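# Move the alphabetically first lettered box into the door tote

## Task

Find the box in this office whose top letter is earliest in the alphabet and place only that box inside the tote near the door, fully within it and not sticking out past its rim. The robot must stay upright and level the whole time; tipping over or ending up leaning counts as failure.

## Robot and tools

ROBOT. The robot is a simulated Hello Robot Stretch 3 with one arm. It has a two-wheeled base, a lift that slides up and down a mast, and a telescoping arm that reaches out to the robot's RIGHT side. The gripper cannot be pushed forward by the arm, so you drive the base to get there. The base is 0.33 m long and 0.34 m wide with a rounded back, and it pivots about a point midway between the wheels, 0.05 m behind the front edge. With the arm pulled in and the wrist folded, a turn sweeps a 0.28 m radius. An unfolded, level wrist reaches past that circle. The base cannot move sideways.

FRAMES. All positions are in metres. Base frame: origin on the floor between the drive wheels, x forward, y left, z up. hand_pose is reported in this frame, at the point where the closed fingertips meet. With all wrist joints at zero, that frame's x points up, its y back along the arm toward the mast, and its z toward the robot's rear. The odometry frame is the base frame as it was when the scene began. base_odometry counts wheel turns only, so wheel slip shows up as travel. Heading is in rad, positive to the left, between -3.142 and 3.142. If turned_by_wheels and turned_by_imu differ by more than 0.15 rad, believe turned_by_imu. base_tilt gives forward and right lean in degrees, with up to about 4 degrees of fixed error.

move. This tool sends one action. Its optional cameras list picks which images come back: head_camera, nav_camera, wrist_camera or all. Leaving it out gives all of them, and [] gives none. blocking defaults to true, which waits until everything has settled. With false the call returns in about 0.5 s while the robot keeps moving. An action contains base, joints or both, and may add speeds, pace or contact_limits. The alternative is servos: "reboot" on its own, which switches servos back on after they have shut themselves off. base takes exactly one key. translate_m is a relative drive in metres, positive forward, -3 to 3. rotate_rad is a relative turn on the spot in radians, positive left, -6.4 to 6.4. joints is a single object of absolute targets keyed by joint name. lift_m is 0 to 1.1 and arm_m is 0 to 0.52, both in metres. wrist_yaw_rad is -1.345 to 4.42; 0 aims the gripper along the arm and positive swings it toward the front. wrist_pitch_rad is -1.57 to 0.451; 0 is level and negative tips the fingertips down. wrist_roll_rad is -2.911 to 2.918. gripper_m is -0.089 to 0.179, and larger means wider open. head_pan_rad is -3.953 to 1.73, where -1.57 looks along the arm. head_tilt_rad is -1.53 to 0.419, where negative looks down. pace is "default" or "max". speeds caps individual motions by key, up to their max rate. The base is slowed to 0.10 m/s and 0.63 rad/s unless lift_m is under 0.30, arm_m is under 0.03 and wrist_yaw_rad is over 2.54. A new move only replaces the targets it names; everything else keeps going. An unknown key makes the call invalid. An out-of-range value is refused, and after a refusal the later move, wait and finished_scene calls in that reply are skipped.

contact_limits. This sets stopping thresholds by key, and each one must sit beside its own command. arm_m and the base keys take a motor_effort percentage from 1 to 100. lift_m takes {"down": n, "up": n}, where values under about 12 may trip during free motion. Without a limit, the base has no contact stop.

OTHER TOOLS. wait has seconds (0 to 10) and cameras. It returns early once motions settle, and wait(0) reports the "earlier move" line. stop brakes all running motions. zoom_image takes a camera and a region [x0, y0, x1, y1] in pixels, at most 504 by 504. finished_scene takes the current scene number and cannot be undone. The task has to hold afterward without the robot.

RESULTS. The "move" line reads done, or else the most serious status. base_status and joint_status can read moving, done, off_target, contact_stop, time_out or torque_fault. on_its_own describes what the robot did without being told, such as a slack or held joint; its "held at" value is a target, not a reading. motor_effort is given in percent, positive toward higher values, with the peak in brackets. lidar_m lists 12 sectors of 30 degrees, counter-clockwise from straight ahead (4th left, 7th behind, 10th right), taken at a height of 0.17 m; "-" means nothing was seen or something is closer than 0.15 m. wrist_depth_mm and head_depth_mm are 7x7 grids of depths in mm. head_camera images arrive rotated and need a quarter turn clockwise to be upright; nav_camera needs a quarter turn counterclockwise. Time keeps running while you think.

CAUTIONS. To grip, command gripper_m below the object's width; to release, command at least 0.05 above it. The reading does not show whether something is held. Before folding (wrist_yaw_rad to 3.0) or unfolding the wrist, set lift_m between 0.32 and 0.95, wrist_pitch_rad to -0.4 and roll near 0. When yaw is below -0.4, keep pitch at -0.5 or lower. Pushing against something solid with the gripper above about 0.45 m, or driving while holding something fixed, can tip the robot; if base_tilt shows a lean, back off. The wrist and head have no contact stop, and hard pushing causes a torque_fault that needs a reboot. Avoid drops, releasing moving objects, slams and hard hits.

Each tool is called after "Call:" as name(argument=value, ...), one argument or row to a line, values as JSON.

## Session

Call:
move(
)

Scene clock: 0.00 s.
base_odometry: x=+0.000 y=+0.000 heading=+0.000
turned_by_wheels: +0.000
turned_by_imu: +0.000
base_tilt: forward=+1.0 right=-0.1
lidar_m: 0.80 1.67 1.61 1.34 1.00 0.97 1.01 1.40 1.53 1.06 0.79 0.77
head_depth_mm: 723 721 721 719 718 715 717 / 769 768 768 764 764 763 762 / 821 821 819 818 816 815 815 / 884 878 876 874 879 872 871 / 948 944 944 942 942 938 935 / 2044 2152 2141 2178 2210 2205 2170 / 1930 1918 1938 1945 1954 1974 1973
base_status: not commanded
joint_positions: lift_m=+0.444 arm_m=+0.002 wrist_yaw_rad=+3.097 wrist_pitch_rad=-0.467 wrist_roll_rad=+0.000 gripper_m=+0.037 head_pan_rad=+0.000 head_tilt_rad=-0.002
joint_status: not commanded
measured_speeds: all 0
motor_effort: left_wheel=-0.3 right_wheel=+1.7 lift_m=+27.5 arm_m=-9.1 wrist_yaw_rad=+0.9 wrist_pitch_rad=+2.5 wrist_roll_rad=+0.7 gripper_m=-0.2 head_pan_rad=+0.6 head_tilt_rad=+6.0
hand_pose: x=-0.0114 y=+0.0710 z=+0.4454 quat_wxyz=(+0.179, +0.691, +0.148, +0.684) (m; base frame)
wrist_depth_mm: - - 146 - - - - / - - 158 - - - - / - - 172 - - - - / - 920 190 - - - - / 809 785 204 798 813 819 789 / 676 667 128 638 654 695 687 / 581 593 283 580 571 592 588
pictures: head_camera (sideways), nav_camera (sideways), wrist_camera
Images, in order (width x height): head_camera 896x504, nav_camera 672x504, wrist_camera 644x364.

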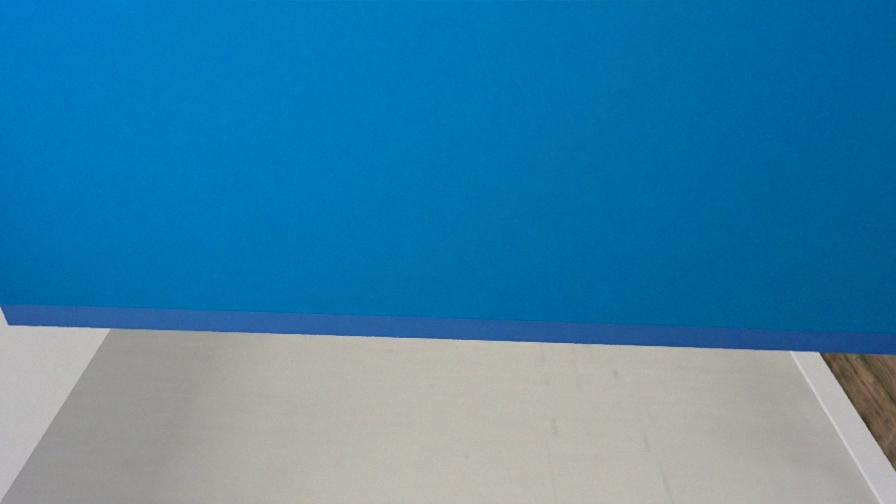

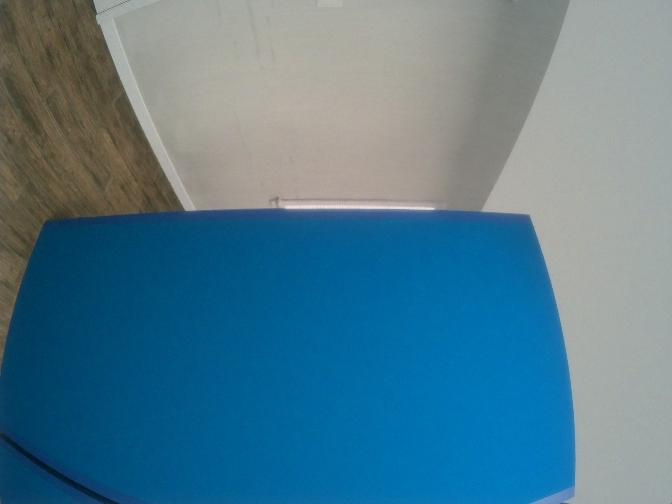

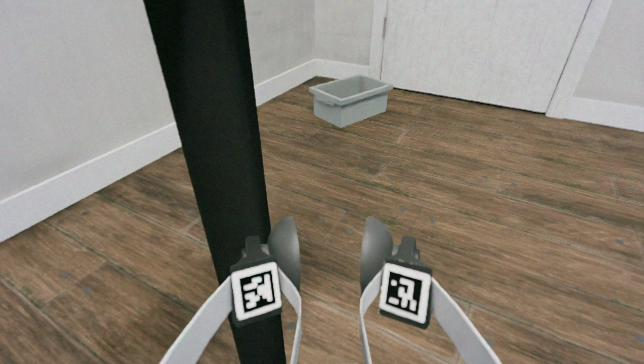

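Call:
move(
  joints={"head_pan_rad": 1.5, "head_tilt_rad": -0.4},
)

Call:
move(
  joints={"head_pan_rad": 0.6, "head_tilt_rad": -0.4},
  cameras=["head_camera", "nav_camera"],
)

Call:
move(
  joints={"head_pan_rad": -0.6, "head_tilt_rad": -0.4},
  cameras=["head_camera", "nav_camera"],
)

Call:
move(
  joints={"head_pan_rad": -1.57, "head_tilt_rad": -0.4},
  cameras=["head_camera", "nav_camera"],
)

Call:
move(
  joints={"head_pan_rad": -2.6, "head_tilt_rad": -0.4},
  cameras=["head_camera", "nav_camera"],
)

Call:
move(
  joints={"head_pan_rad": -3.7, "head_tilt_rad": -0.4},
  cameras=["head_camera", "nav_camera"],
)

Scene clock: 9.90 s.
move: done
base_odometry: x=+0.000 y=+0.000 heading=+0.000
turned_by_wheels: +0.000
turned_by_imu: +0.001
base_tilt: forward=+0.8 right=+0.0
lidar_m: 0.80 1.67 1.60 1.34 1.00 0.96 1.01 1.40 1.53 1.06 0.79 0.76
head_depth_mm: 1390 1471 1559 1647 1755 1785 1445 / 1471 1550 1644 1746 1884 1715 1454 / 1577 1669 1768 1900 2059 1737 1436 / 1547 1666 1793 1950 2076 1711 1440 / 1355 1440 1536 1659 1789 1755 1451 / 1210 1268 1351 1432 1515 1615 1433 / 1094 1140 1199 1267 1348 1431 1415
joint_positions: lift_m=+0.444 arm_m=+0.002 wrist_yaw_rad=+3.097 wrist_pitch_rad=-0.467 wrist_roll_rad=+0.000 gripper_m=+0.037 head_pan_rad=+1.531 head_tilt_rad=-0.399
joint_status: all done
motor_effort: left_wheel=-0.3(0.6) right_wheel=+1.9(2.6) lift_m=+30.6(30.6) arm_m=-20.5(20.5) wrist_yaw_rad=+0.6(1.2) wrist_pitch_rad=+2.3(2.7) wrist_roll_rad=+0.8(0.9) gripper_m=-0.2(1.2) head_pan_rad=-0.5(5.2) head_tilt_rad=-2.4(5.7)
hand_pose: x=-0.0114 y=+0.0710 z=+0.4454 quat_wxyz=(+0.179, +0.691, +0.148, +0.684) (m; base frame)
wrist_depth_mm: - - 147 - - - - / - - 158 - - - - / - - 172 - - - - / - 920 190 - - - - / 797 801 205 787 801 804 784 / 676 682 128 638 654 679 674 / 576 603 282 587 571 593 582
pictures: head_camera (sideways), nav_camera (sideways), wrist_camera

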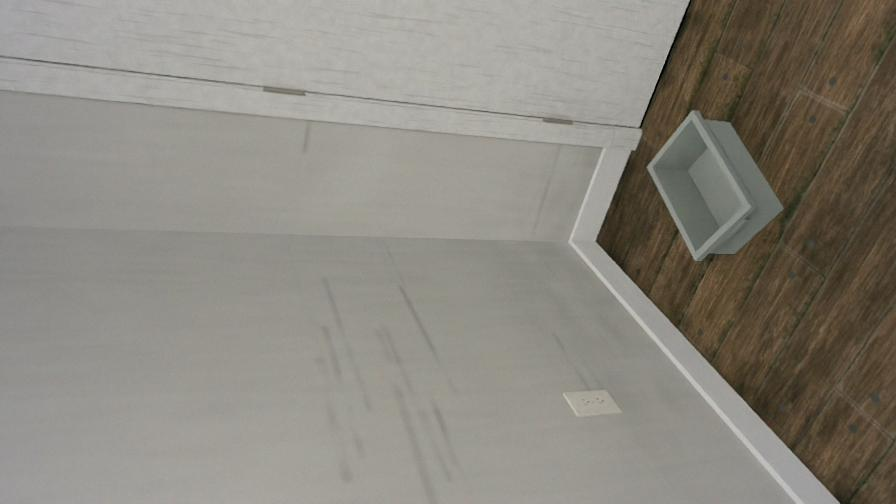

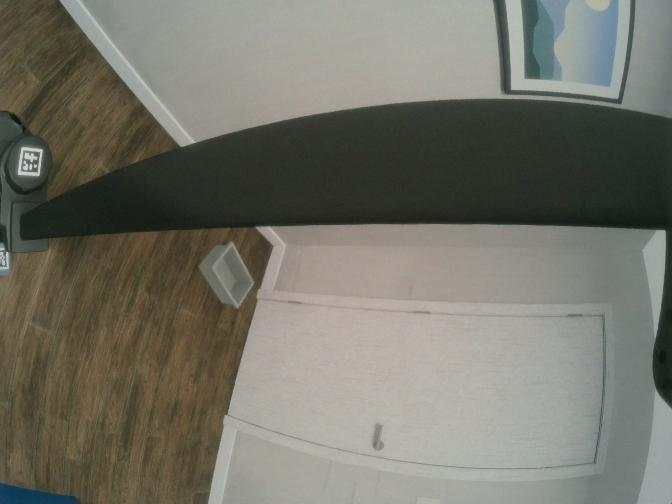

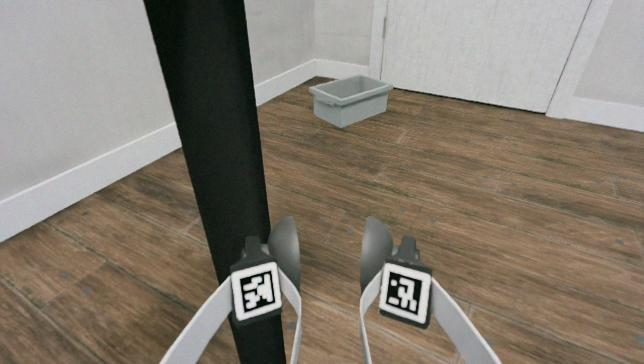

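Scene clock: 10.93 s.
move: done
base_odometry: x=+0.000 y=+0.000 heading=+0.000
turned_by_wheels: +0.000
turned_by_imu: +0.000
base_tilt: forward=+1.0 right=-0.1
lidar_m: 0.80 1.67 1.60 1.34 1.00 0.96 1.01 1.40 1.53 1.06 0.79 0.76
head_depth_mm: 1660 1814 1966 2122 2221 1762 1450 / 1586 1719 1861 2028 2174 1772 1442 / 1538 1640 1786 1939 2099 1772 1445 / 1484 1585 1708 1837 2016 1762 1432 / 1436 1550 1658 1784 1936 1767 1444 / 1385 1466 1562 1685 1822 1770 1434 / 1332 1408 1497 1625 1748 1767 1426
joint_positions: lift_m=+0.444 arm_m=+0.002 wrist_yaw_rad=+3.097 wrist_pitch_rad=-0.467 wrist_roll_rad=+0.000 gripper_m=+0.037 head_pan_rad=+0.596 head_tilt_rad=-0.400
joint_status: all done
motor_effort: left_wheel=-0.3(0.6) right_wheel=+2.2(2.7) lift_m=+30.6(30.8) arm_m=-20.4(20.8) wrist_yaw_rad=+0.5(1.4) wrist_pitch_rad=+2.4(2.8) wrist_roll_rad=+1.1(1.1) gripper_m=-0.5(1.0) head_pan_rad=-2.9(5.8) head_tilt_rad=-2.0(3.8)
hand_pose: x=-0.0114 y=+0.0710 z=+0.4454 quat_wxyz=(+0.179, +0.691, +0.148, +0.684) (m; base frame)
wrist_depth_mm: - - 146 - - - - / - - 158 - - - - / - - 172 - - - - / - 949 189 - - - - / 803 806 204 795 789 811 793 / 673 676 127 629 648 676 682 / 582 591 282 588 575 588 586
pictures: head_camera (sideways), nav_camera (sideways)

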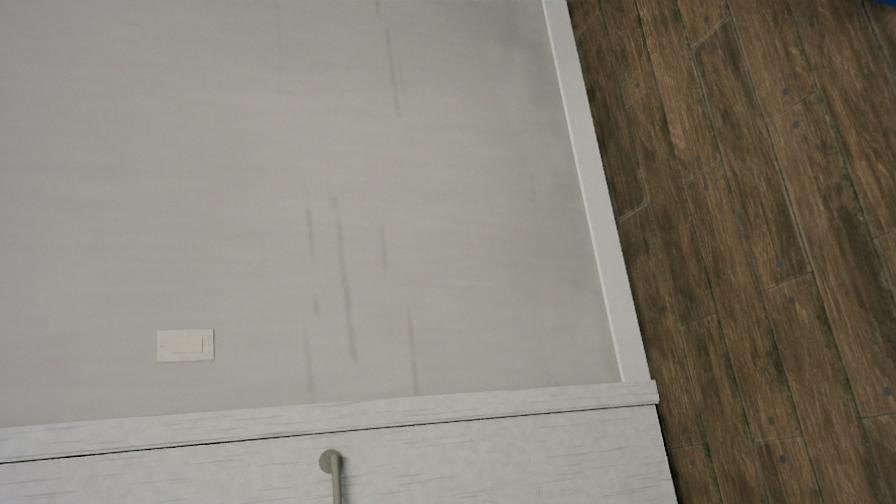

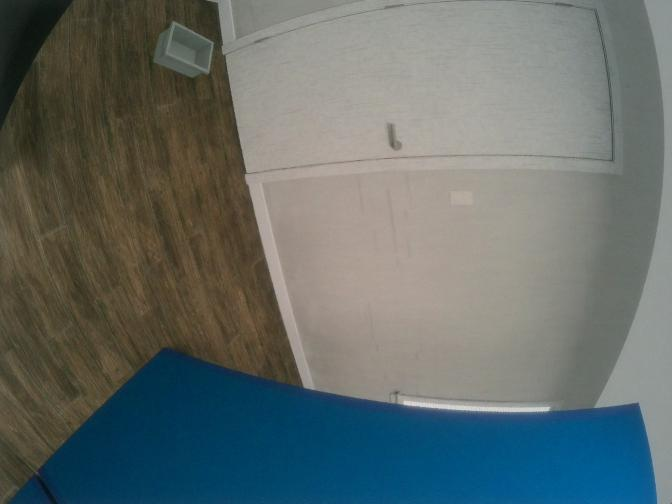

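Scene clock: 12.07 s.
move: done
base_odometry: x=+0.000 y=+0.000 heading=+0.000
turned_by_wheels: +0.000
turned_by_imu: +0.000
base_tilt: forward=+1.0 right=-0.3
lidar_m: 0.80 1.67 1.60 1.34 1.00 0.96 1.01 1.40 1.53 1.06 0.79 0.77
head_depth_mm: 631 681 733 794 862 936 1028 / 632 672 725 780 853 952 1050 / 628 670 723 782 850 927 1034 / 626 672 722 782 845 926 1028 / 625 669 718 778 843 925 1022 / 627 666 719 776 845 924 1020 / 624 667 716 774 841 922 1014
joint_positions: lift_m=+0.444 arm_m=+0.002 wrist_yaw_rad=+3.097 wrist_pitch_rad=-0.467 wrist_roll_rad=+0.000 gripper_m=+0.037 head_pan_rad=-0.630 head_tilt_rad=-0.400
joint_status: all done
motor_effort: left_wheel=-0.5(0.6) right_wheel=+2.5(2.8) lift_m=+30.5(30.9) arm_m=-20.4(20.8) wrist_yaw_rad=+0.4(1.2) wrist_pitch_rad=+2.4(2.7) wrist_roll_rad=+0.8(1.0) gripper_m=-0.6(1.0) head_pan_rad=+0.3(5.0) head_tilt_rad=-2.2(4.7)
hand_pose: x=-0.0114 y=+0.0710 z=+0.4454 quat_wxyz=(+0.179, +0.691, +0.148, +0.684) (m; base frame)
wrist_depth_mm: - - 146 - - - - / - - 159 - - - - / - - 171 - - - - / - 931 190 - - - - / 809 802 205 807 791 812 802 / 674 684 128 633 656 674 673 / 582 599 283 586 575 581 584
pictures: head_camera (sideways), nav_camera (sideways)

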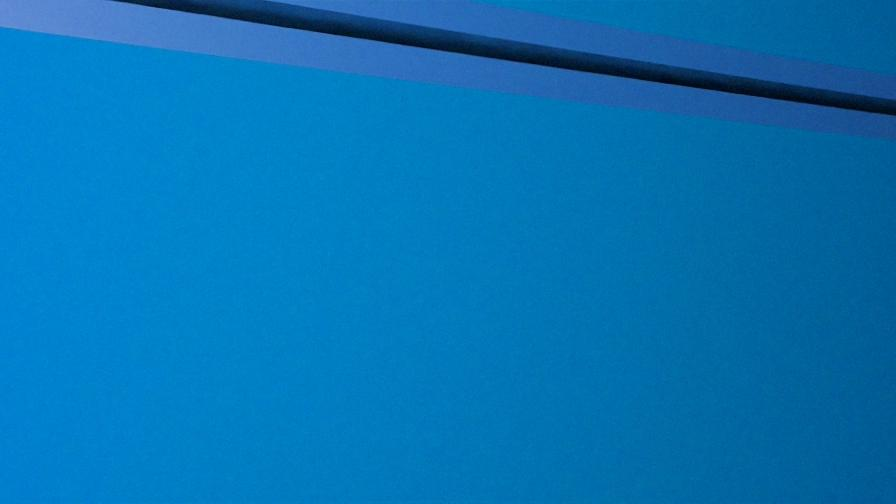

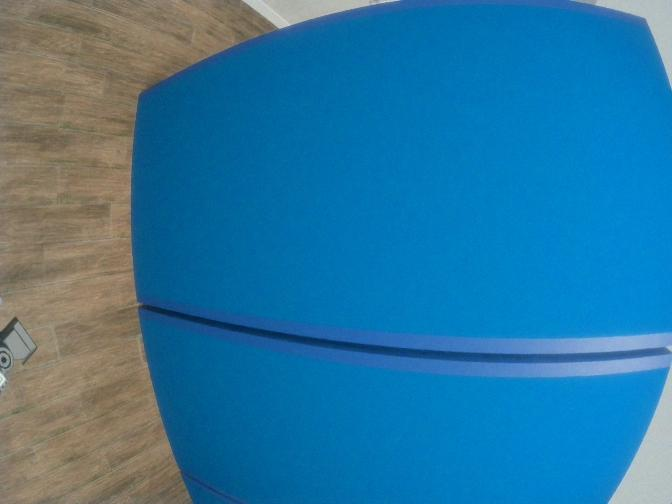

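Scene clock: 13.10 s.
move: done
base_odometry: x=+0.000 y=+0.000 heading=+0.000
turned_by_wheels: +0.000
turned_by_imu: +0.000
base_tilt: forward=+0.8 right=+0.0
lidar_m: 0.80 1.67 1.60 1.34 1.00 0.96 1.01 1.40 1.53 1.06 0.79 0.76
head_depth_mm: 1863 1973 1790 2229 2249 1779 1459 / 1634 1806 1817 2179 2125 1776 1438 / 1375 1502 1606 1836 2020 1769 1430 / 1185 1276 1378 1509 1645 1706 1436 / 1037 1109 1183 1264 1376 1497 1435 / 928 988 1040 1103 1192 1265 1341 / 838 881 925 977 1033 1104 1189
joint_positions: lift_m=+0.444 arm_m=+0.002 wrist_yaw_rad=+3.097 wrist_pitch_rad=-0.467 wrist_roll_rad=+0.000 gripper_m=+0.037 head_pan_rad=-1.604 head_tilt_rad=-0.400
joint_status: all done
motor_effort: left_wheel=-0.4(0.6) right_wheel=+2.3(2.7) lift_m=+30.6(30.7) arm_m=-20.0(20.7) wrist_yaw_rad=+0.9(1.2) wrist_pitch_rad=+2.6(2.7) wrist_roll_rad=+0.8(1.1) gripper_m=+0.1(1.2) head_pan_rad=+1.3(5.3) head_tilt_rad=-2.3(4.8)
hand_pose: x=-0.0114 y=+0.0710 z=+0.4454 quat_wxyz=(+0.179, +0.691, +0.148, +0.684) (m; base frame)
wrist_depth_mm: - - 146 - - - - / - - 158 - - - - / - - 172 - - - - / - 944 190 - - - - / 804 787 204 793 806 787 790 / 677 683 128 636 656 683 684 / 588 597 281 582 572 580 587
pictures: head_camera (sideways), nav_camera (sideways)

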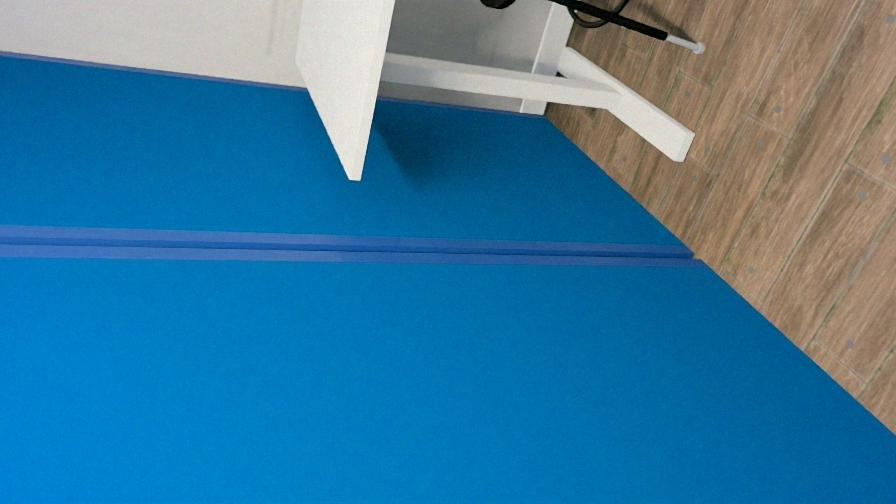

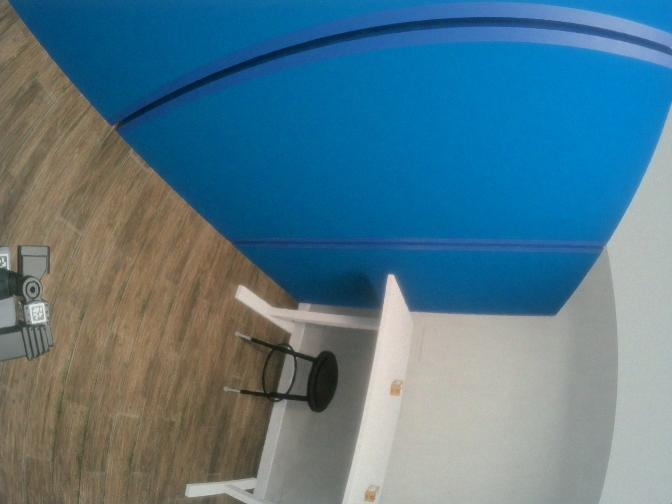

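Scene clock: 14.17 s.
move: done
base_odometry: x=+0.000 y=+0.000 heading=+0.000
turned_by_wheels: +0.000
turned_by_imu: +0.000
base_tilt: forward=+1.0 right=-0.3
lidar_m: 0.80 1.67 1.61 1.34 1.00 0.97 1.01 1.40 1.53 1.06 0.79 0.77
head_depth_mm: 1230 1270 1320 1373 1442 1508 1456 / 1386 1452 1523 1589 1667 1679 1447 / 1610 1682 1748 1890 2005 1774 1437 / 1904 2037 1986 2310 2261 1755 1430 / 1956 2121 1921 2327 2141 1768 1430 / 1905 2003 1682 2316 2301 1757 1430 / 1843 1896 1695 2170 2277 1755 1436
joint_positions: lift_m=+0.444 arm_m=+0.002 wrist_yaw_rad=+3.097 wrist_pitch_rad=-0.467 wrist_roll_rad=+0.000 gripper_m=+0.037 head_pan_rad=-2.637 head_tilt_rad=-0.400
joint_status: all done
motor_effort: left_wheel=-0.3(0.6) right_wheel=+2.1(2.7) lift_m=+30.5(30.8) arm_m=-20.1(20.6) wrist_yaw_rad=+1.0(1.1) wrist_pitch_rad=+2.4(2.8) wrist_roll_rad=+0.7(1.1) gripper_m=+0.3(1.2) head_pan_rad=+0.3(5.1) head_tilt_rad=-2.6(3.6)
hand_pose: x=-0.0114 y=+0.0710 z=+0.4454 quat_wxyz=(+0.179, +0.691, +0.148, +0.684) (m; base frame)
wrist_depth_mm: - - 146 - - - - / - - 159 - - - - / - - 173 - - - - / - 922 189 - - - - / 806 794 204 794 797 795 805 / 670 663 128 636 662 668 684 / 588 602 282 591 581 596 579
pictures: head_camera (sideways), nav_camera (sideways)

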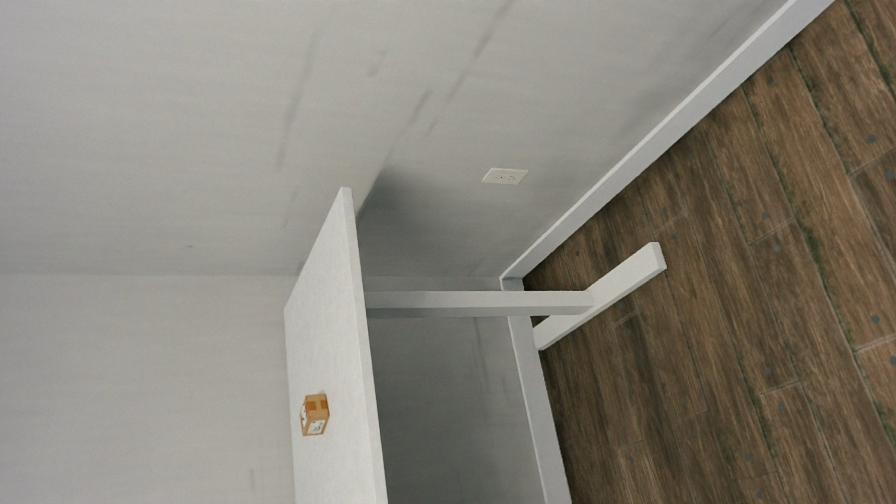

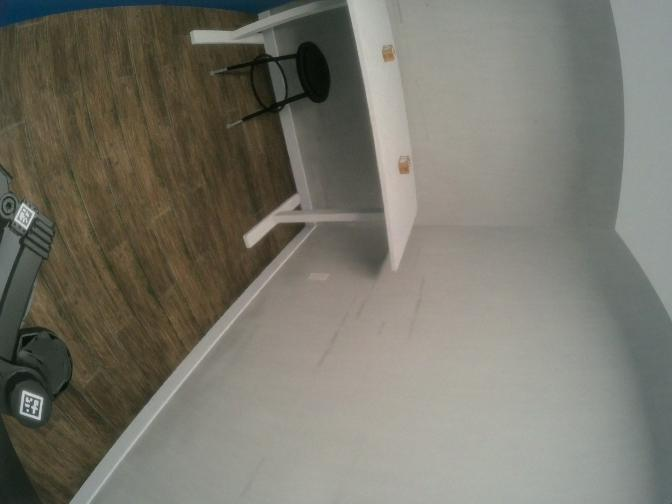

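Scene clock: 15.23 s.
move: done
base_odometry: x=+0.000 y=+0.000 heading=+0.000
turned_by_wheels: +0.000
turned_by_imu: +0.000
base_tilt: forward=+1.0 right=-0.2
lidar_m: 0.80 1.68 1.60 1.34 1.00 0.97 1.01 1.40 1.53 1.06 0.79 0.77
head_depth_mm: 813 869 934 1004 1098 1197 1320 / 811 867 938 1011 1098 1197 1317 / 812 872 934 1010 1093 1206 1327 / 817 868 939 1012 1104 1206 1338 / 820 871 939 1015 1105 1205 1336 / 818 873 937 1010 1111 1206 1329 / 818 875 939 1010 1105 1212 1338
joint_positions: lift_m=+0.444 arm_m=+0.002 wrist_yaw_rad=+3.097 wrist_pitch_rad=-0.467 wrist_roll_rad=+0.000 gripper_m=+0.037 head_pan_rad=-3.739 head_tilt_rad=-0.400
joint_status: all done
motor_effort: left_wheel=-0.4(0.7) right_wheel=+2.2(2.5) lift_m=+30.3(30.8) arm_m=-20.6(20.6) wrist_yaw_rad=+0.8(1.5) wrist_pitch_rad=+2.4(2.7) wrist_roll_rad=+1.0(1.0) gripper_m=-0.6(1.4) head_pan_rad=+1.5(5.8) head_tilt_rad=-2.1(3.9)
hand_pose: x=-0.0114 y=+0.0710 z=+0.4454 quat_wxyz=(+0.179, +0.691, +0.148, +0.684) (m; base frame)
wrist_depth_mm: - - 146 - - - - / - - 158 - - - - / - - 172 - - - - / - 930 189 - - - - / 790 792 204 802 803 805 807 / 676 685 127 640 645 680 682 / 594 610 283 587 578 585 584
pictures: head_camera (sideways), nav_camera (sideways)

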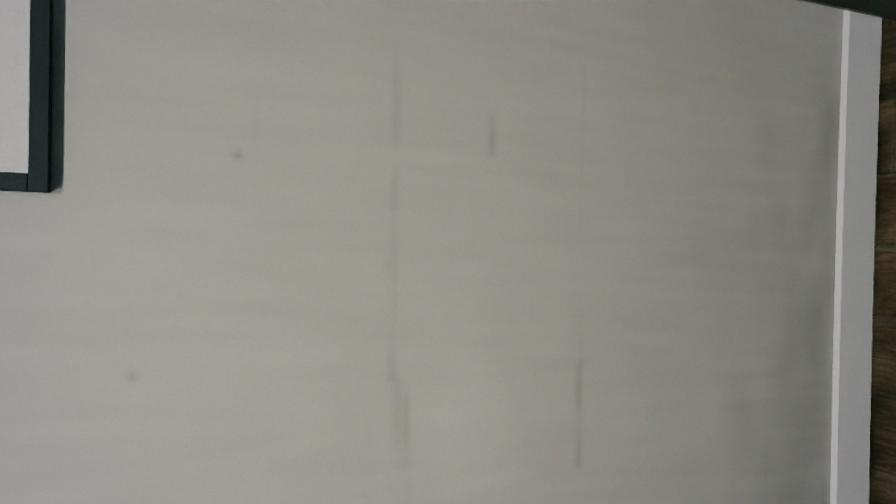

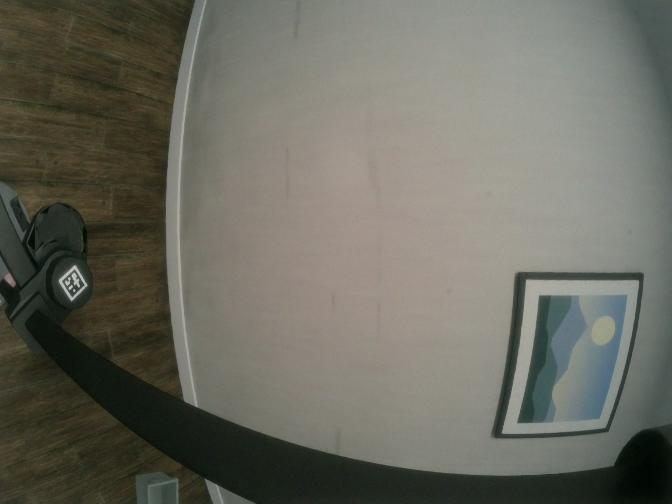

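Call:
move(
  joints={"head_pan_rad": -2.15, "head_tilt_rad": -0.35},
  cameras=["head_camera", "nav_camera"],
)

Call:
zoom_image(
  camera="head_camera",
  region=[250, 150, 450, 350],
)

Scene clock: 32.63 s.
move: done
base_odometry: x=+0.000 y=+0.000 heading=+0.000
turned_by_wheels: +0.000
turned_by_imu: +0.001
base_tilt: forward=+1.0 right=-0.1
lidar_m: 0.80 1.67 1.60 1.34 1.00 0.97 1.01 1.40 1.53 1.06 0.79 0.77
head_depth_mm: 1817 1921 2005 2183 2296 1873 1512 / 1826 1944 2014 2210 2331 1878 1510 / 1855 1948 2043 2220 2353 1877 1494 / 1843 1970 2028 1843 2239 1857 1501 / 1879 2001 2027 2224 2336 1841 1495 / 1875 1971 2075 2238 2220 1843 1487 / 1877 1962 1925 2068 2126 1829 1482
joint_positions: lift_m=+0.444 arm_m=+0.002 wrist_yaw_rad=+3.097 wrist_pitch_rad=-0.467 wrist_roll_rad=+0.000 gripper_m=+0.037 head_pan_rad=-2.116 head_tilt_rad=-0.354
joint_status: all done
motor_effort: left_wheel=-0.4(0.6) right_wheel=+2.8(2.8) lift_m=+30.0(30.7) arm_m=-19.9(20.4) wrist_yaw_rad=+1.0(1.2) wrist_pitch_rad=+2.7(2.8) wrist_roll_rad=+0.8(1.1) gripper_m=+0.0(1.0) head_pan_rad=-1.0(5.8) head_tilt_rad=+3.2(6.8)
hand_pose: x=-0.0114 y=+0.0710 z=+0.4454 quat_wxyz=(+0.179, +0.691, +0.148, +0.684) (m; base frame)
wrist_depth_mm: - - 146 - - - - / - - 159 - - - - / - - 172 - - - - / - 931 190 - - - - / 803 804 205 788 796 791 817 / 675 687 128 631 653 683 678 / 600 602 284 578 572 592 580
pictures: head_camera (sideways), nav_camera (sideways)

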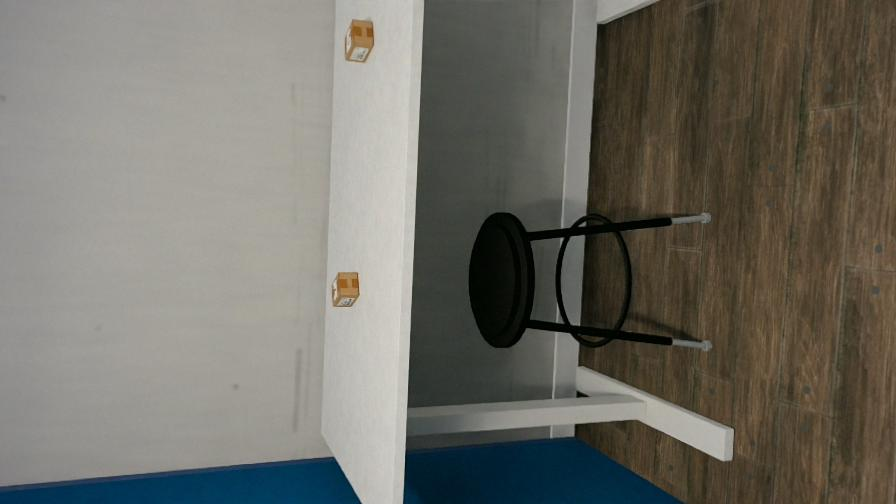

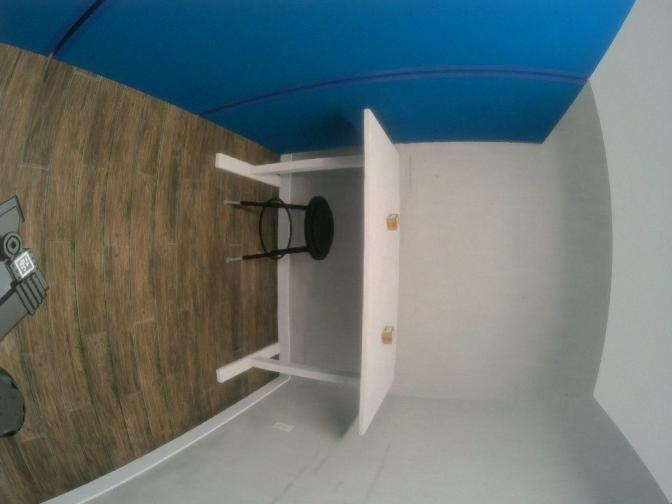

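Scaled by 2.520 from the camera's 896x504 image, which has a finer 1280x720 frame.

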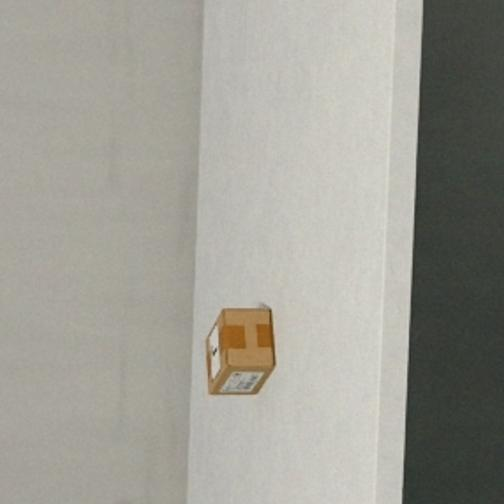

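Call:
move(
  base={"rotate_rad": 0.55},
  joints={"lift_m": 0.28, "head_pan_rad": -0.9, "head_tilt_rad": -0.35},
  cameras=["head_camera", "nav_camera"],
)

Call:
move(
  base={"translate_m": 1.05},
  pace="max",
  cameras=["head_camera", "nav_camera"],
)

Scene clock: 42.20 s.
move: done
base_odometry: x=+0.000 y=+0.000 heading=+0.549
turned_by_wheels: +0.549
turned_by_imu: +0.548
base_tilt: forward=+0.9 right=-0.2
lidar_m: 1.67 1.61 1.32 0.99 0.98 1.02 1.44 1.53 1.04 0.79 0.77 0.81
head_depth_mm: 610 645 683 730 775 828 895 / 627 662 702 745 798 858 920 / 643 677 722 769 822 882 958 / 655 695 740 794 852 925 996 / 674 717 764 818 880 954 1033 / 693 734 787 846 911 987 1075 / 711 757 807 874 943 1031 1126
base_status: done
joint_positions: lift_m=+0.280 arm_m=+0.002 wrist_yaw_rad=+3.097 wrist_pitch_rad=-0.468 wrist_roll_rad=+0.000 gripper_m=+0.037 head_pan_rad=-0.889 head_tilt_rad=-0.350
joint_status: all done
motor_effort: left_wheel=-10.6(15.7) right_wheel=+9.5(13.5) lift_m=+20.7(28.7) arm_m=-19.6(20.8) wrist_yaw_rad=+0.7(1.3) wrist_pitch_rad=+2.6(2.8) wrist_roll_rad=+0.8(1.1) gripper_m=-0.1(1.2) head_pan_rad=-2.3(4.5) head_tilt_rad=+3.5(5.7)
hand_pose: x=-0.0114 y=+0.0709 z=+0.2816 quat_wxyz=(+0.180, +0.691, +0.149, +0.684) (m; base frame)
wrist_depth_mm: - - 144 - - - - / - - 158 - - - - / - 817 172 901 907 898 918 / 717 712 189 705 703 707 698 / 575 574 205 570 572 580 576 / 486 491 127 281 467 491 487 / 267 266 252 259 268 422 418
pictures: head_camera (sideways), nav_camera (sideways)

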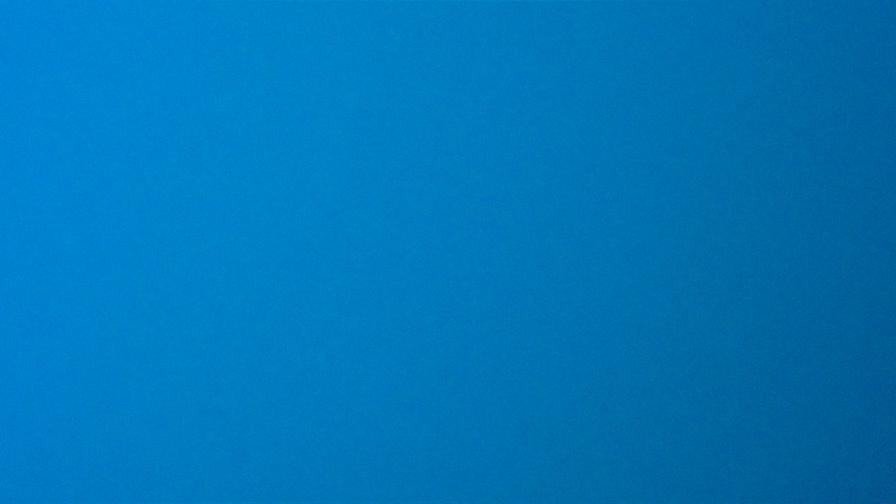

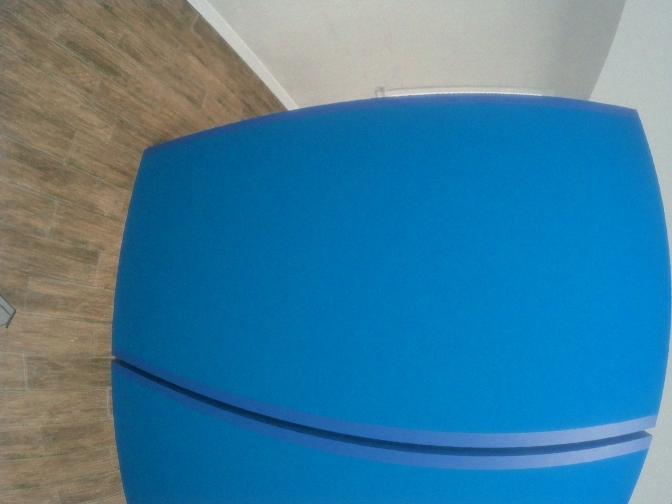

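Scene clock: 47.03 s.
move: done
base_odometry: x=+0.895 y=+0.548 heading=+0.550
turned_by_wheels: +0.000
turned_by_imu: -0.001
base_tilt: forward=+1.0 right=-0.1
lidar_m: 0.72 0.70 0.70 1.01 1.47 1.52 2.15 0.96 0.39 0.39 2.37 0.96
head_depth_mm: 2792 2968 3135 3294 2550 1867 1512 / 2827 2982 3216 3260 2512 1864 1504 / 2914 3065 3241 3425 2466 1863 1501 / 2428 2571 2830 3108 2478 1868 1494 / 1775 1884 1968 2114 2199 1851 1501 / 1400 1460 1503 1551 1699 1735 1500 / 1176 1218 1255 1307 1352 1411 1422
base_status: done
joint_positions: lift_m=+0.280 arm_m=+0.002 wrist_yaw_rad=+3.097 wrist_pitch_rad=-0.468 wrist_roll_rad=+0.000 gripper_m=+0.037 head_pan_rad=-0.900 head_tilt_rad=-0.350
motor_effort: left_wheel=+4.4(13.9) right_wheel=-0.5(15.8) lift_m=+27.6(30.6) arm_m=-16.3(20.1) wrist_yaw_rad=+0.5(1.5) wrist_pitch_rad=+2.4(3.0) wrist_roll_rad=+0.7(1.0) gripper_m=-0.2(1.5) head_pan_rad=-2.8(4.5) head_tilt_rad=+3.0(3.8)
hand_pose: x=-0.0114 y=+0.0709 z=+0.2816 quat_wxyz=(+0.180, +0.691, +0.149, +0.684) (m; base frame)
wrist_depth_mm: - - 146 - - - 565 / - - 158 - - - 596 / 938 855 172 902 832 713 - / 702 704 189 690 708 669 - / 574 576 204 573 565 583 568 / 484 483 127 285 471 491 490 / 266 266 252 259 267 420 418
pictures: head_camera (sideways), nav_camera (sideways)

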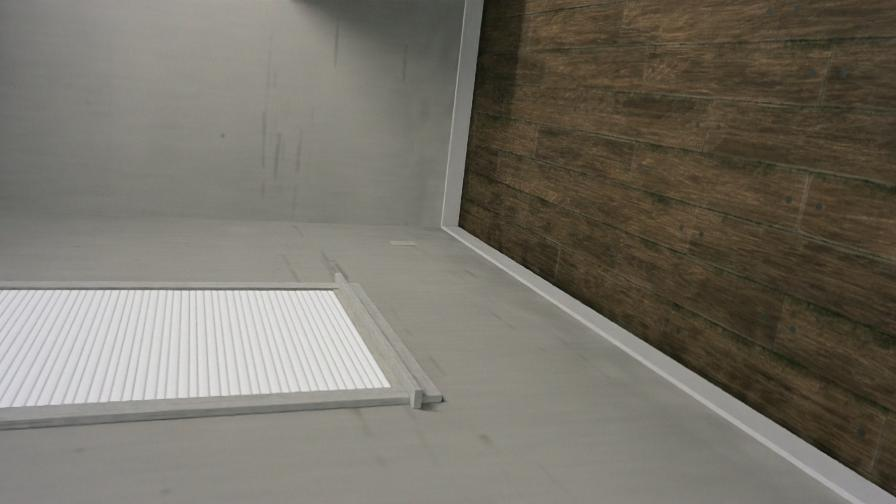

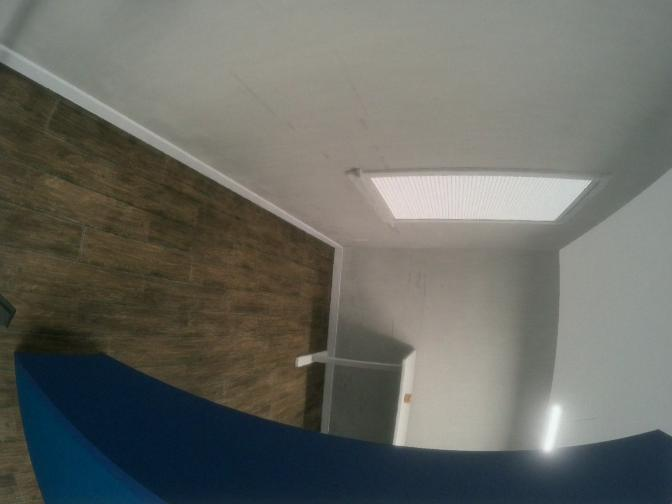

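Call:
move(
  base={"rotate_rad": -1.126},
  pace="max",
  cameras=[],
)

Call:
move(
  base={"translate_m": 1.2},
  joints={"head_pan_rad": -1.57},
  pace="max",
  cameras=["head_camera", "nav_camera"],
)

Scene clock: 56.33 s.
move: done
base_odometry: x=+0.895 y=+0.548 heading=-0.576
turned_by_wheels: -1.126
turned_by_imu: -1.120
base_tilt: forward=+0.8 right=-0.1
lidar_m: 2.89 1.02 0.73 0.70 0.72 0.94 1.45 1.49 2.00 1.23 0.41 0.38
head_depth_mm: 498 547 611 687 781 908 1080 / 432 468 512 566 629 706 808 / 380 408 441 480 525 578 648 / 340 361 387 416 451 492 537 / 307 325 346 368 396 428 467 / 306 328 352 381 414 455 502 / 338 363 395 431 475 528 593
base_status: done
joint_positions: lift_m=+0.280 arm_m=+0.002 wrist_yaw_rad=+3.097 wrist_pitch_rad=-0.468 wrist_roll_rad=+0.000 gripper_m=+0.037 head_pan_rad=-0.900 head_tilt_rad=-0.350
motor_effort: left_wheel=+9.1(17.8) right_wheel=-8.4(14.8) lift_m=+24.0(24.1) arm_m=-20.1(20.5) wrist_yaw_rad=+0.7(1.4) wrist_pitch_rad=+2.6(2.9) wrist_roll_rad=+0.8(1.1) gripper_m=+0.7(1.1) head_pan_rad=-4.1(4.2) head_tilt_rad=+1.6(3.1)
hand_pose: x=-0.0114 y=+0.0709 z=+0.2816 quat_wxyz=(+0.180, +0.691, +0.149, +0.684) (m; base frame)
wrist_depth_mm: - - 143 - - - - / - - 156 - - - - / - - 171 - - - - / 704 702 190 716 704 703 707 / 575 581 205 573 573 578 584 / 485 486 128 282 469 486 486 / 266 266 252 262 268 417 422
pictures: none

Scene clock: 61.70 s.
move: done
base_odometry: x=+1.902 y=-0.105 heading=-0.576
turned_by_wheels: +0.000
turned_by_imu: -0.001
base_tilt: forward=+0.9 right=-0.3
lidar_m: 1.71 1.07 0.76 0.73 0.75 1.01 2.61 0.51 1.19 2.09 2.78 2.21
head_depth_mm: 1793 1898 1930 2051 2075 1768 1438 / 2597 2764 2932 2913 2280 1892 1520 / 2625 2818 2913 3094 2489 1857 1508 / 2642 2805 2931 3163 2460 1877 1498 / 2655 2810 2910 3179 2489 1850 1498 / 2663 2820 2874 3170 2440 1855 1490 / 2673 2814 2936 3198 2446 1838 1495
base_status: done
joint_positions: lift_m=+0.280 arm_m=+0.002 wrist_yaw_rad=+3.097 wrist_pitch_rad=-0.468 wrist_roll_rad=+0.000 gripper_m=+0.037 head_pan_rad=-1.570 head_tilt_rad=-0.350
joint_status: all done
motor_effort: left_wheel=+7.3(20.1) right_wheel=-0.1(8.6) lift_m=+27.7(30.8) arm_m=-19.1(20.5) wrist_yaw_rad=+1.0(1.4) wrist_pitch_rad=+2.6(3.0) wrist_roll_rad=+0.8(1.1) gripper_m=-0.4(1.5) head_pan_rad=+3.6(5.4) head_tilt_rad=+1.4(3.3)
hand_pose: x=-0.0114 y=+0.0709 z=+0.2816 quat_wxyz=(+0.180, +0.691, +0.149, +0.684) (m; base frame)
wrist_depth_mm: - - 143 - - - - / - - 155 - - - - / - - 171 - - 809 850 / 702 709 190 694 717 707 710 / 571 571 204 582 578 579 575 / 483 485 128 281 478 481 485 / 266 266 253 259 266 419 420
pictures: head_camera (sideways), nav_camera (sideways)

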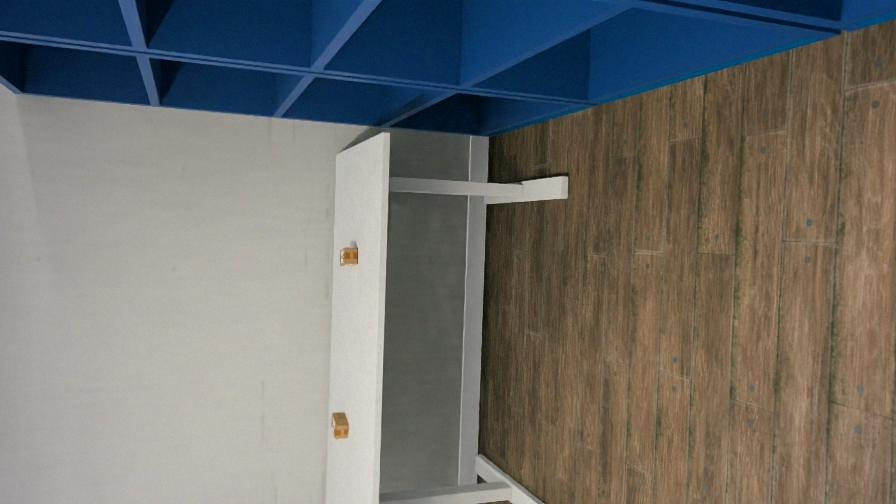

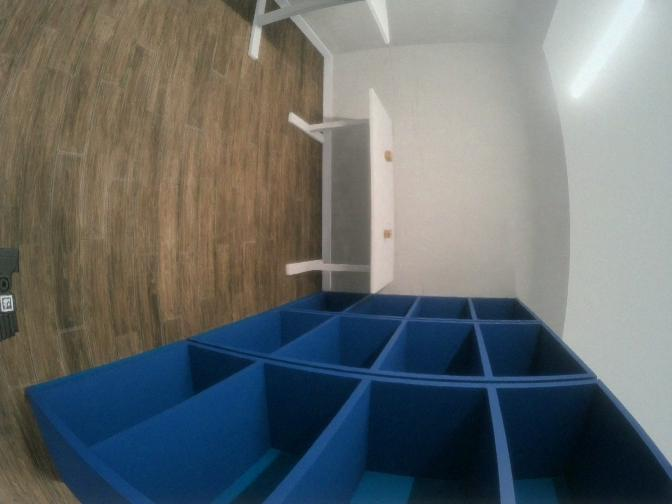

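Call:
move(
  joints={"head_pan_rad": -0.8, "head_tilt_rad": -0.3},
  cameras=["head_camera", "nav_camera"],
)

Call:
move(
  joints={"head_pan_rad": -2.5, "head_tilt_rad": -0.4},
  cameras=["head_camera", "nav_camera"],
)

Call:
move(
  joints={"head_pan_rad": 0.3, "head_tilt_rad": -0.4},
  cameras=["head_camera", "nav_camera"],
)

Scene clock: 66.50 s.
move: done
base_odometry: x=+1.902 y=-0.105 heading=-0.576
turned_by_wheels: +0.000
turned_by_imu: +0.001
base_tilt: forward=+0.8 right=-0.2
lidar_m: 1.71 1.07 0.76 0.73 0.75 1.01 2.61 0.51 1.20 2.09 2.77 2.21
head_depth_mm: 3047 3089 3253 3394 2731 2001 1595 / 3030 3205 3416 3640 2720 1982 1586 / 2775 2965 3059 3300 2719 1991 1572 / 2566 2696 2693 2871 2573 1977 1573 / 2334 2449 2478 2687 2673 1980 1565 / 2147 2279 2255 2485 2563 1968 1552 / 2004 2091 2131 2282 2416 1952 1573
joint_positions: lift_m=+0.280 arm_m=+0.002 wrist_yaw_rad=+3.097 wrist_pitch_rad=-0.468 wrist_roll_rad=+0.000 gripper_m=+0.037 head_pan_rad=-0.781 head_tilt_rad=-0.303
joint_status: all done
motor_effort: left_wheel=+7.1(7.4) right_wheel=-0.1(0.8) lift_m=+20.6(20.9) arm_m=-18.0(18.7) wrist_yaw_rad=+0.7(1.4) wrist_pitch_rad=+2.5(2.9) wrist_roll_rad=+0.7(1.1) gripper_m=+0.3(1.1) head_pan_rad=+1.0(5.9) head_tilt_rad=+2.8(6.8)
hand_pose: x=-0.0114 y=+0.0709 z=+0.2816 quat_wxyz=(+0.180, +0.691, +0.149, +0.684) (m; base frame)
wrist_depth_mm: - - 142 - - - - / - - 156 - - - - / - - 171 - - 832 847 / 692 704 190 697 714 703 703 / 576 574 205 576 573 580 576 / 485 488 128 281 470 483 489 / 266 267 252 259 268 422 425
pictures: head_camera (sideways), nav_camera (sideways)

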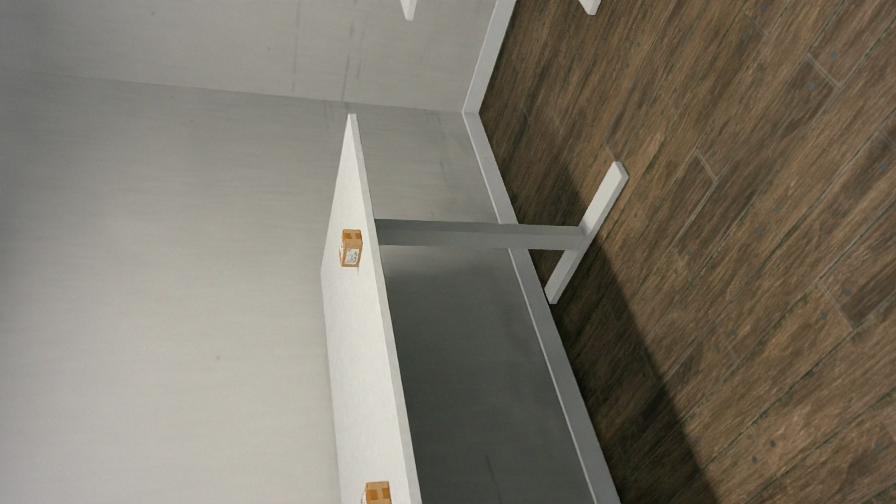

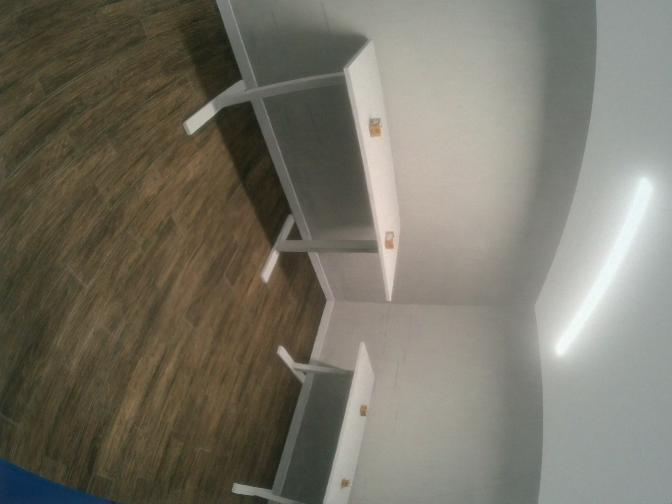

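Scene clock: 67.80 s.
move: done
base_odometry: x=+1.902 y=-0.105 heading=-0.576
turned_by_wheels: +0.000
turned_by_imu: +0.000
base_tilt: forward=+1.1 right=-0.2
lidar_m: 1.72 1.07 0.76 0.73 0.76 1.01 2.61 0.51 1.20 2.09 2.79 2.22
head_depth_mm: 463 520 590 683 804 978 1379 / 410 441 480 537 610 710 837 / 820 955 1017 537 569 616 685 / 950 1030 1090 788 1208 1047 852 / 1018 1115 1167 787 1251 1038 898 / 1046 1209 1246 784 1341 1045 1289 / 1076 1211 1222 886 1339 1077 1359
joint_positions: lift_m=+0.280 arm_m=+0.002 wrist_yaw_rad=+3.097 wrist_pitch_rad=-0.468 wrist_roll_rad=+0.000 gripper_m=+0.037 head_pan_rad=-2.526 head_tilt_rad=-0.397
joint_status: all done
motor_effort: left_wheel=+7.3(7.5) right_wheel=+0.4(0.9) lift_m=+20.6(21.1) arm_m=-17.8(18.3) wrist_yaw_rad=+1.0(1.1) wrist_pitch_rad=+2.5(3.0) wrist_roll_rad=+0.8(1.1) gripper_m=+0.8(1.2) head_pan_rad=+0.1(5.1) head_tilt_rad=-2.2(6.5)
hand_pose: x=-0.0114 y=+0.0709 z=+0.2816 quat_wxyz=(+0.180, +0.691, +0.149, +0.684) (m; base frame)
wrist_depth_mm: - - 143 - - - - / - - 156 - - - - / - - 172 - - 830 889 / 703 695 190 711 706 694 694 / 577 565 204 573 579 579 575 / 491 491 128 281 472 485 487 / 265 263 253 261 267 421 418
pictures: head_camera (sideways), nav_camera (sideways)

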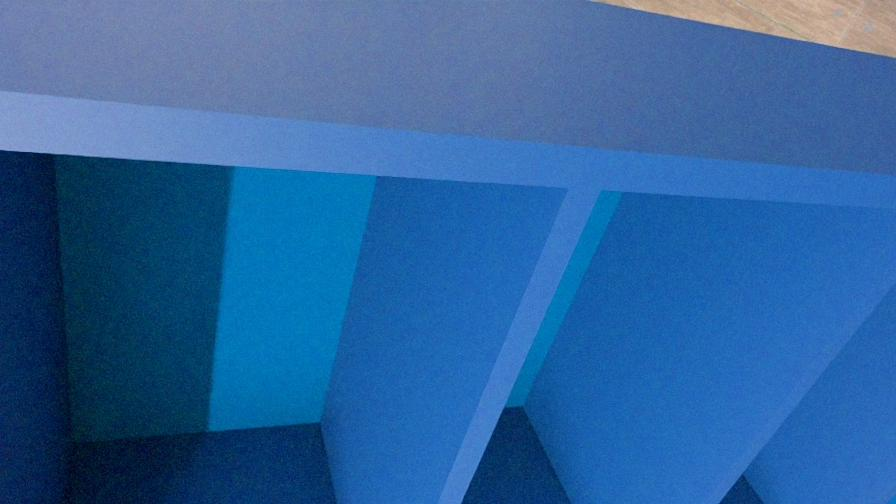

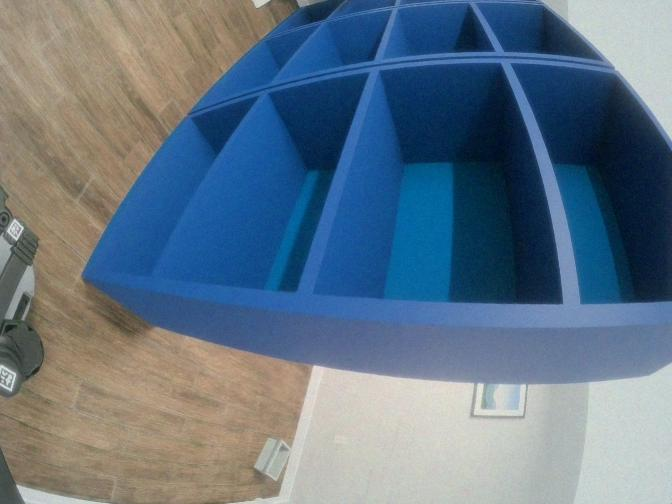

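Scene clock: 69.43 s.
move: done
base_odometry: x=+1.902 y=-0.105 heading=-0.576
turned_by_wheels: +0.000
turned_by_imu: +0.000
base_tilt: forward=+0.9 right=-0.2
lidar_m: 1.71 1.07 0.77 0.73 0.76 1.01 2.61 0.51 1.19 2.09 2.78 2.21
head_depth_mm: 1758 1878 1999 2126 2225 1774 1465 / 1833 1951 2077 2240 2310 1774 1436 / 1911 2015 2171 2323 2279 1780 1442 / 1700 1815 1975 2140 2178 1780 1444 / 1383 1470 1559 1679 1795 1714 1427 / 1179 1225 1288 1371 1454 1555 1431 / 996 1045 1094 1130 1215 1284 1323
joint_positions: lift_m=+0.280 arm_m=+0.002 wrist_yaw_rad=+3.097 wrist_pitch_rad=-0.468 wrist_roll_rad=+0.000 gripper_m=+0.037 head_pan_rad=+0.344 head_tilt_rad=-0.399
joint_status: all done
motor_effort: left_wheel=+7.4(7.5) right_wheel=+0.2(0.8) lift_m=+20.7(21.2) arm_m=-17.3(17.9) wrist_yaw_rad=+0.8(1.2) wrist_pitch_rad=+2.7(3.0) wrist_roll_rad=+0.8(1.0) gripper_m=-0.5(1.3) head_pan_rad=-2.2(5.4) head_tilt_rad=-2.2(4.2)
hand_pose: x=-0.0114 y=+0.0709 z=+0.2816 quat_wxyz=(+0.180, +0.691, +0.149, +0.684) (m; base frame)
wrist_depth_mm: - - 143 - - - - / - - 155 - - - - / - - 171 - - 816 848 / 697 699 189 704 705 712 697 / 575 585 205 583 581 583 578 / 487 484 128 280 468 489 491 / 265 267 252 260 268 423 421
pictures: head_camera (sideways), nav_camera (sideways)

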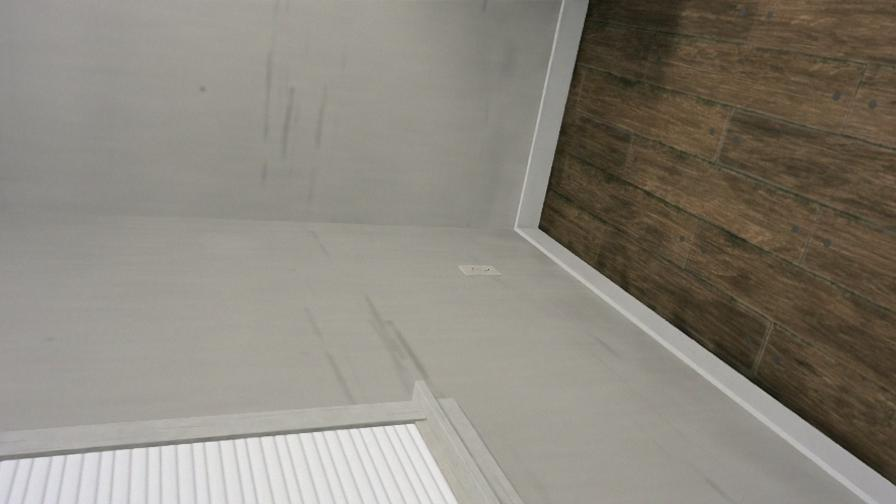

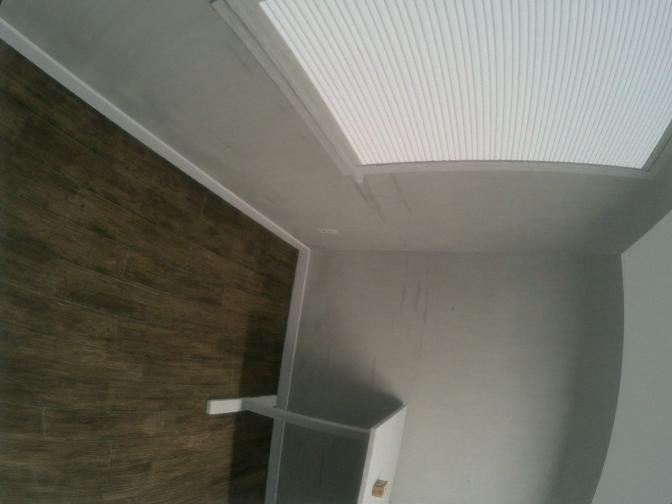

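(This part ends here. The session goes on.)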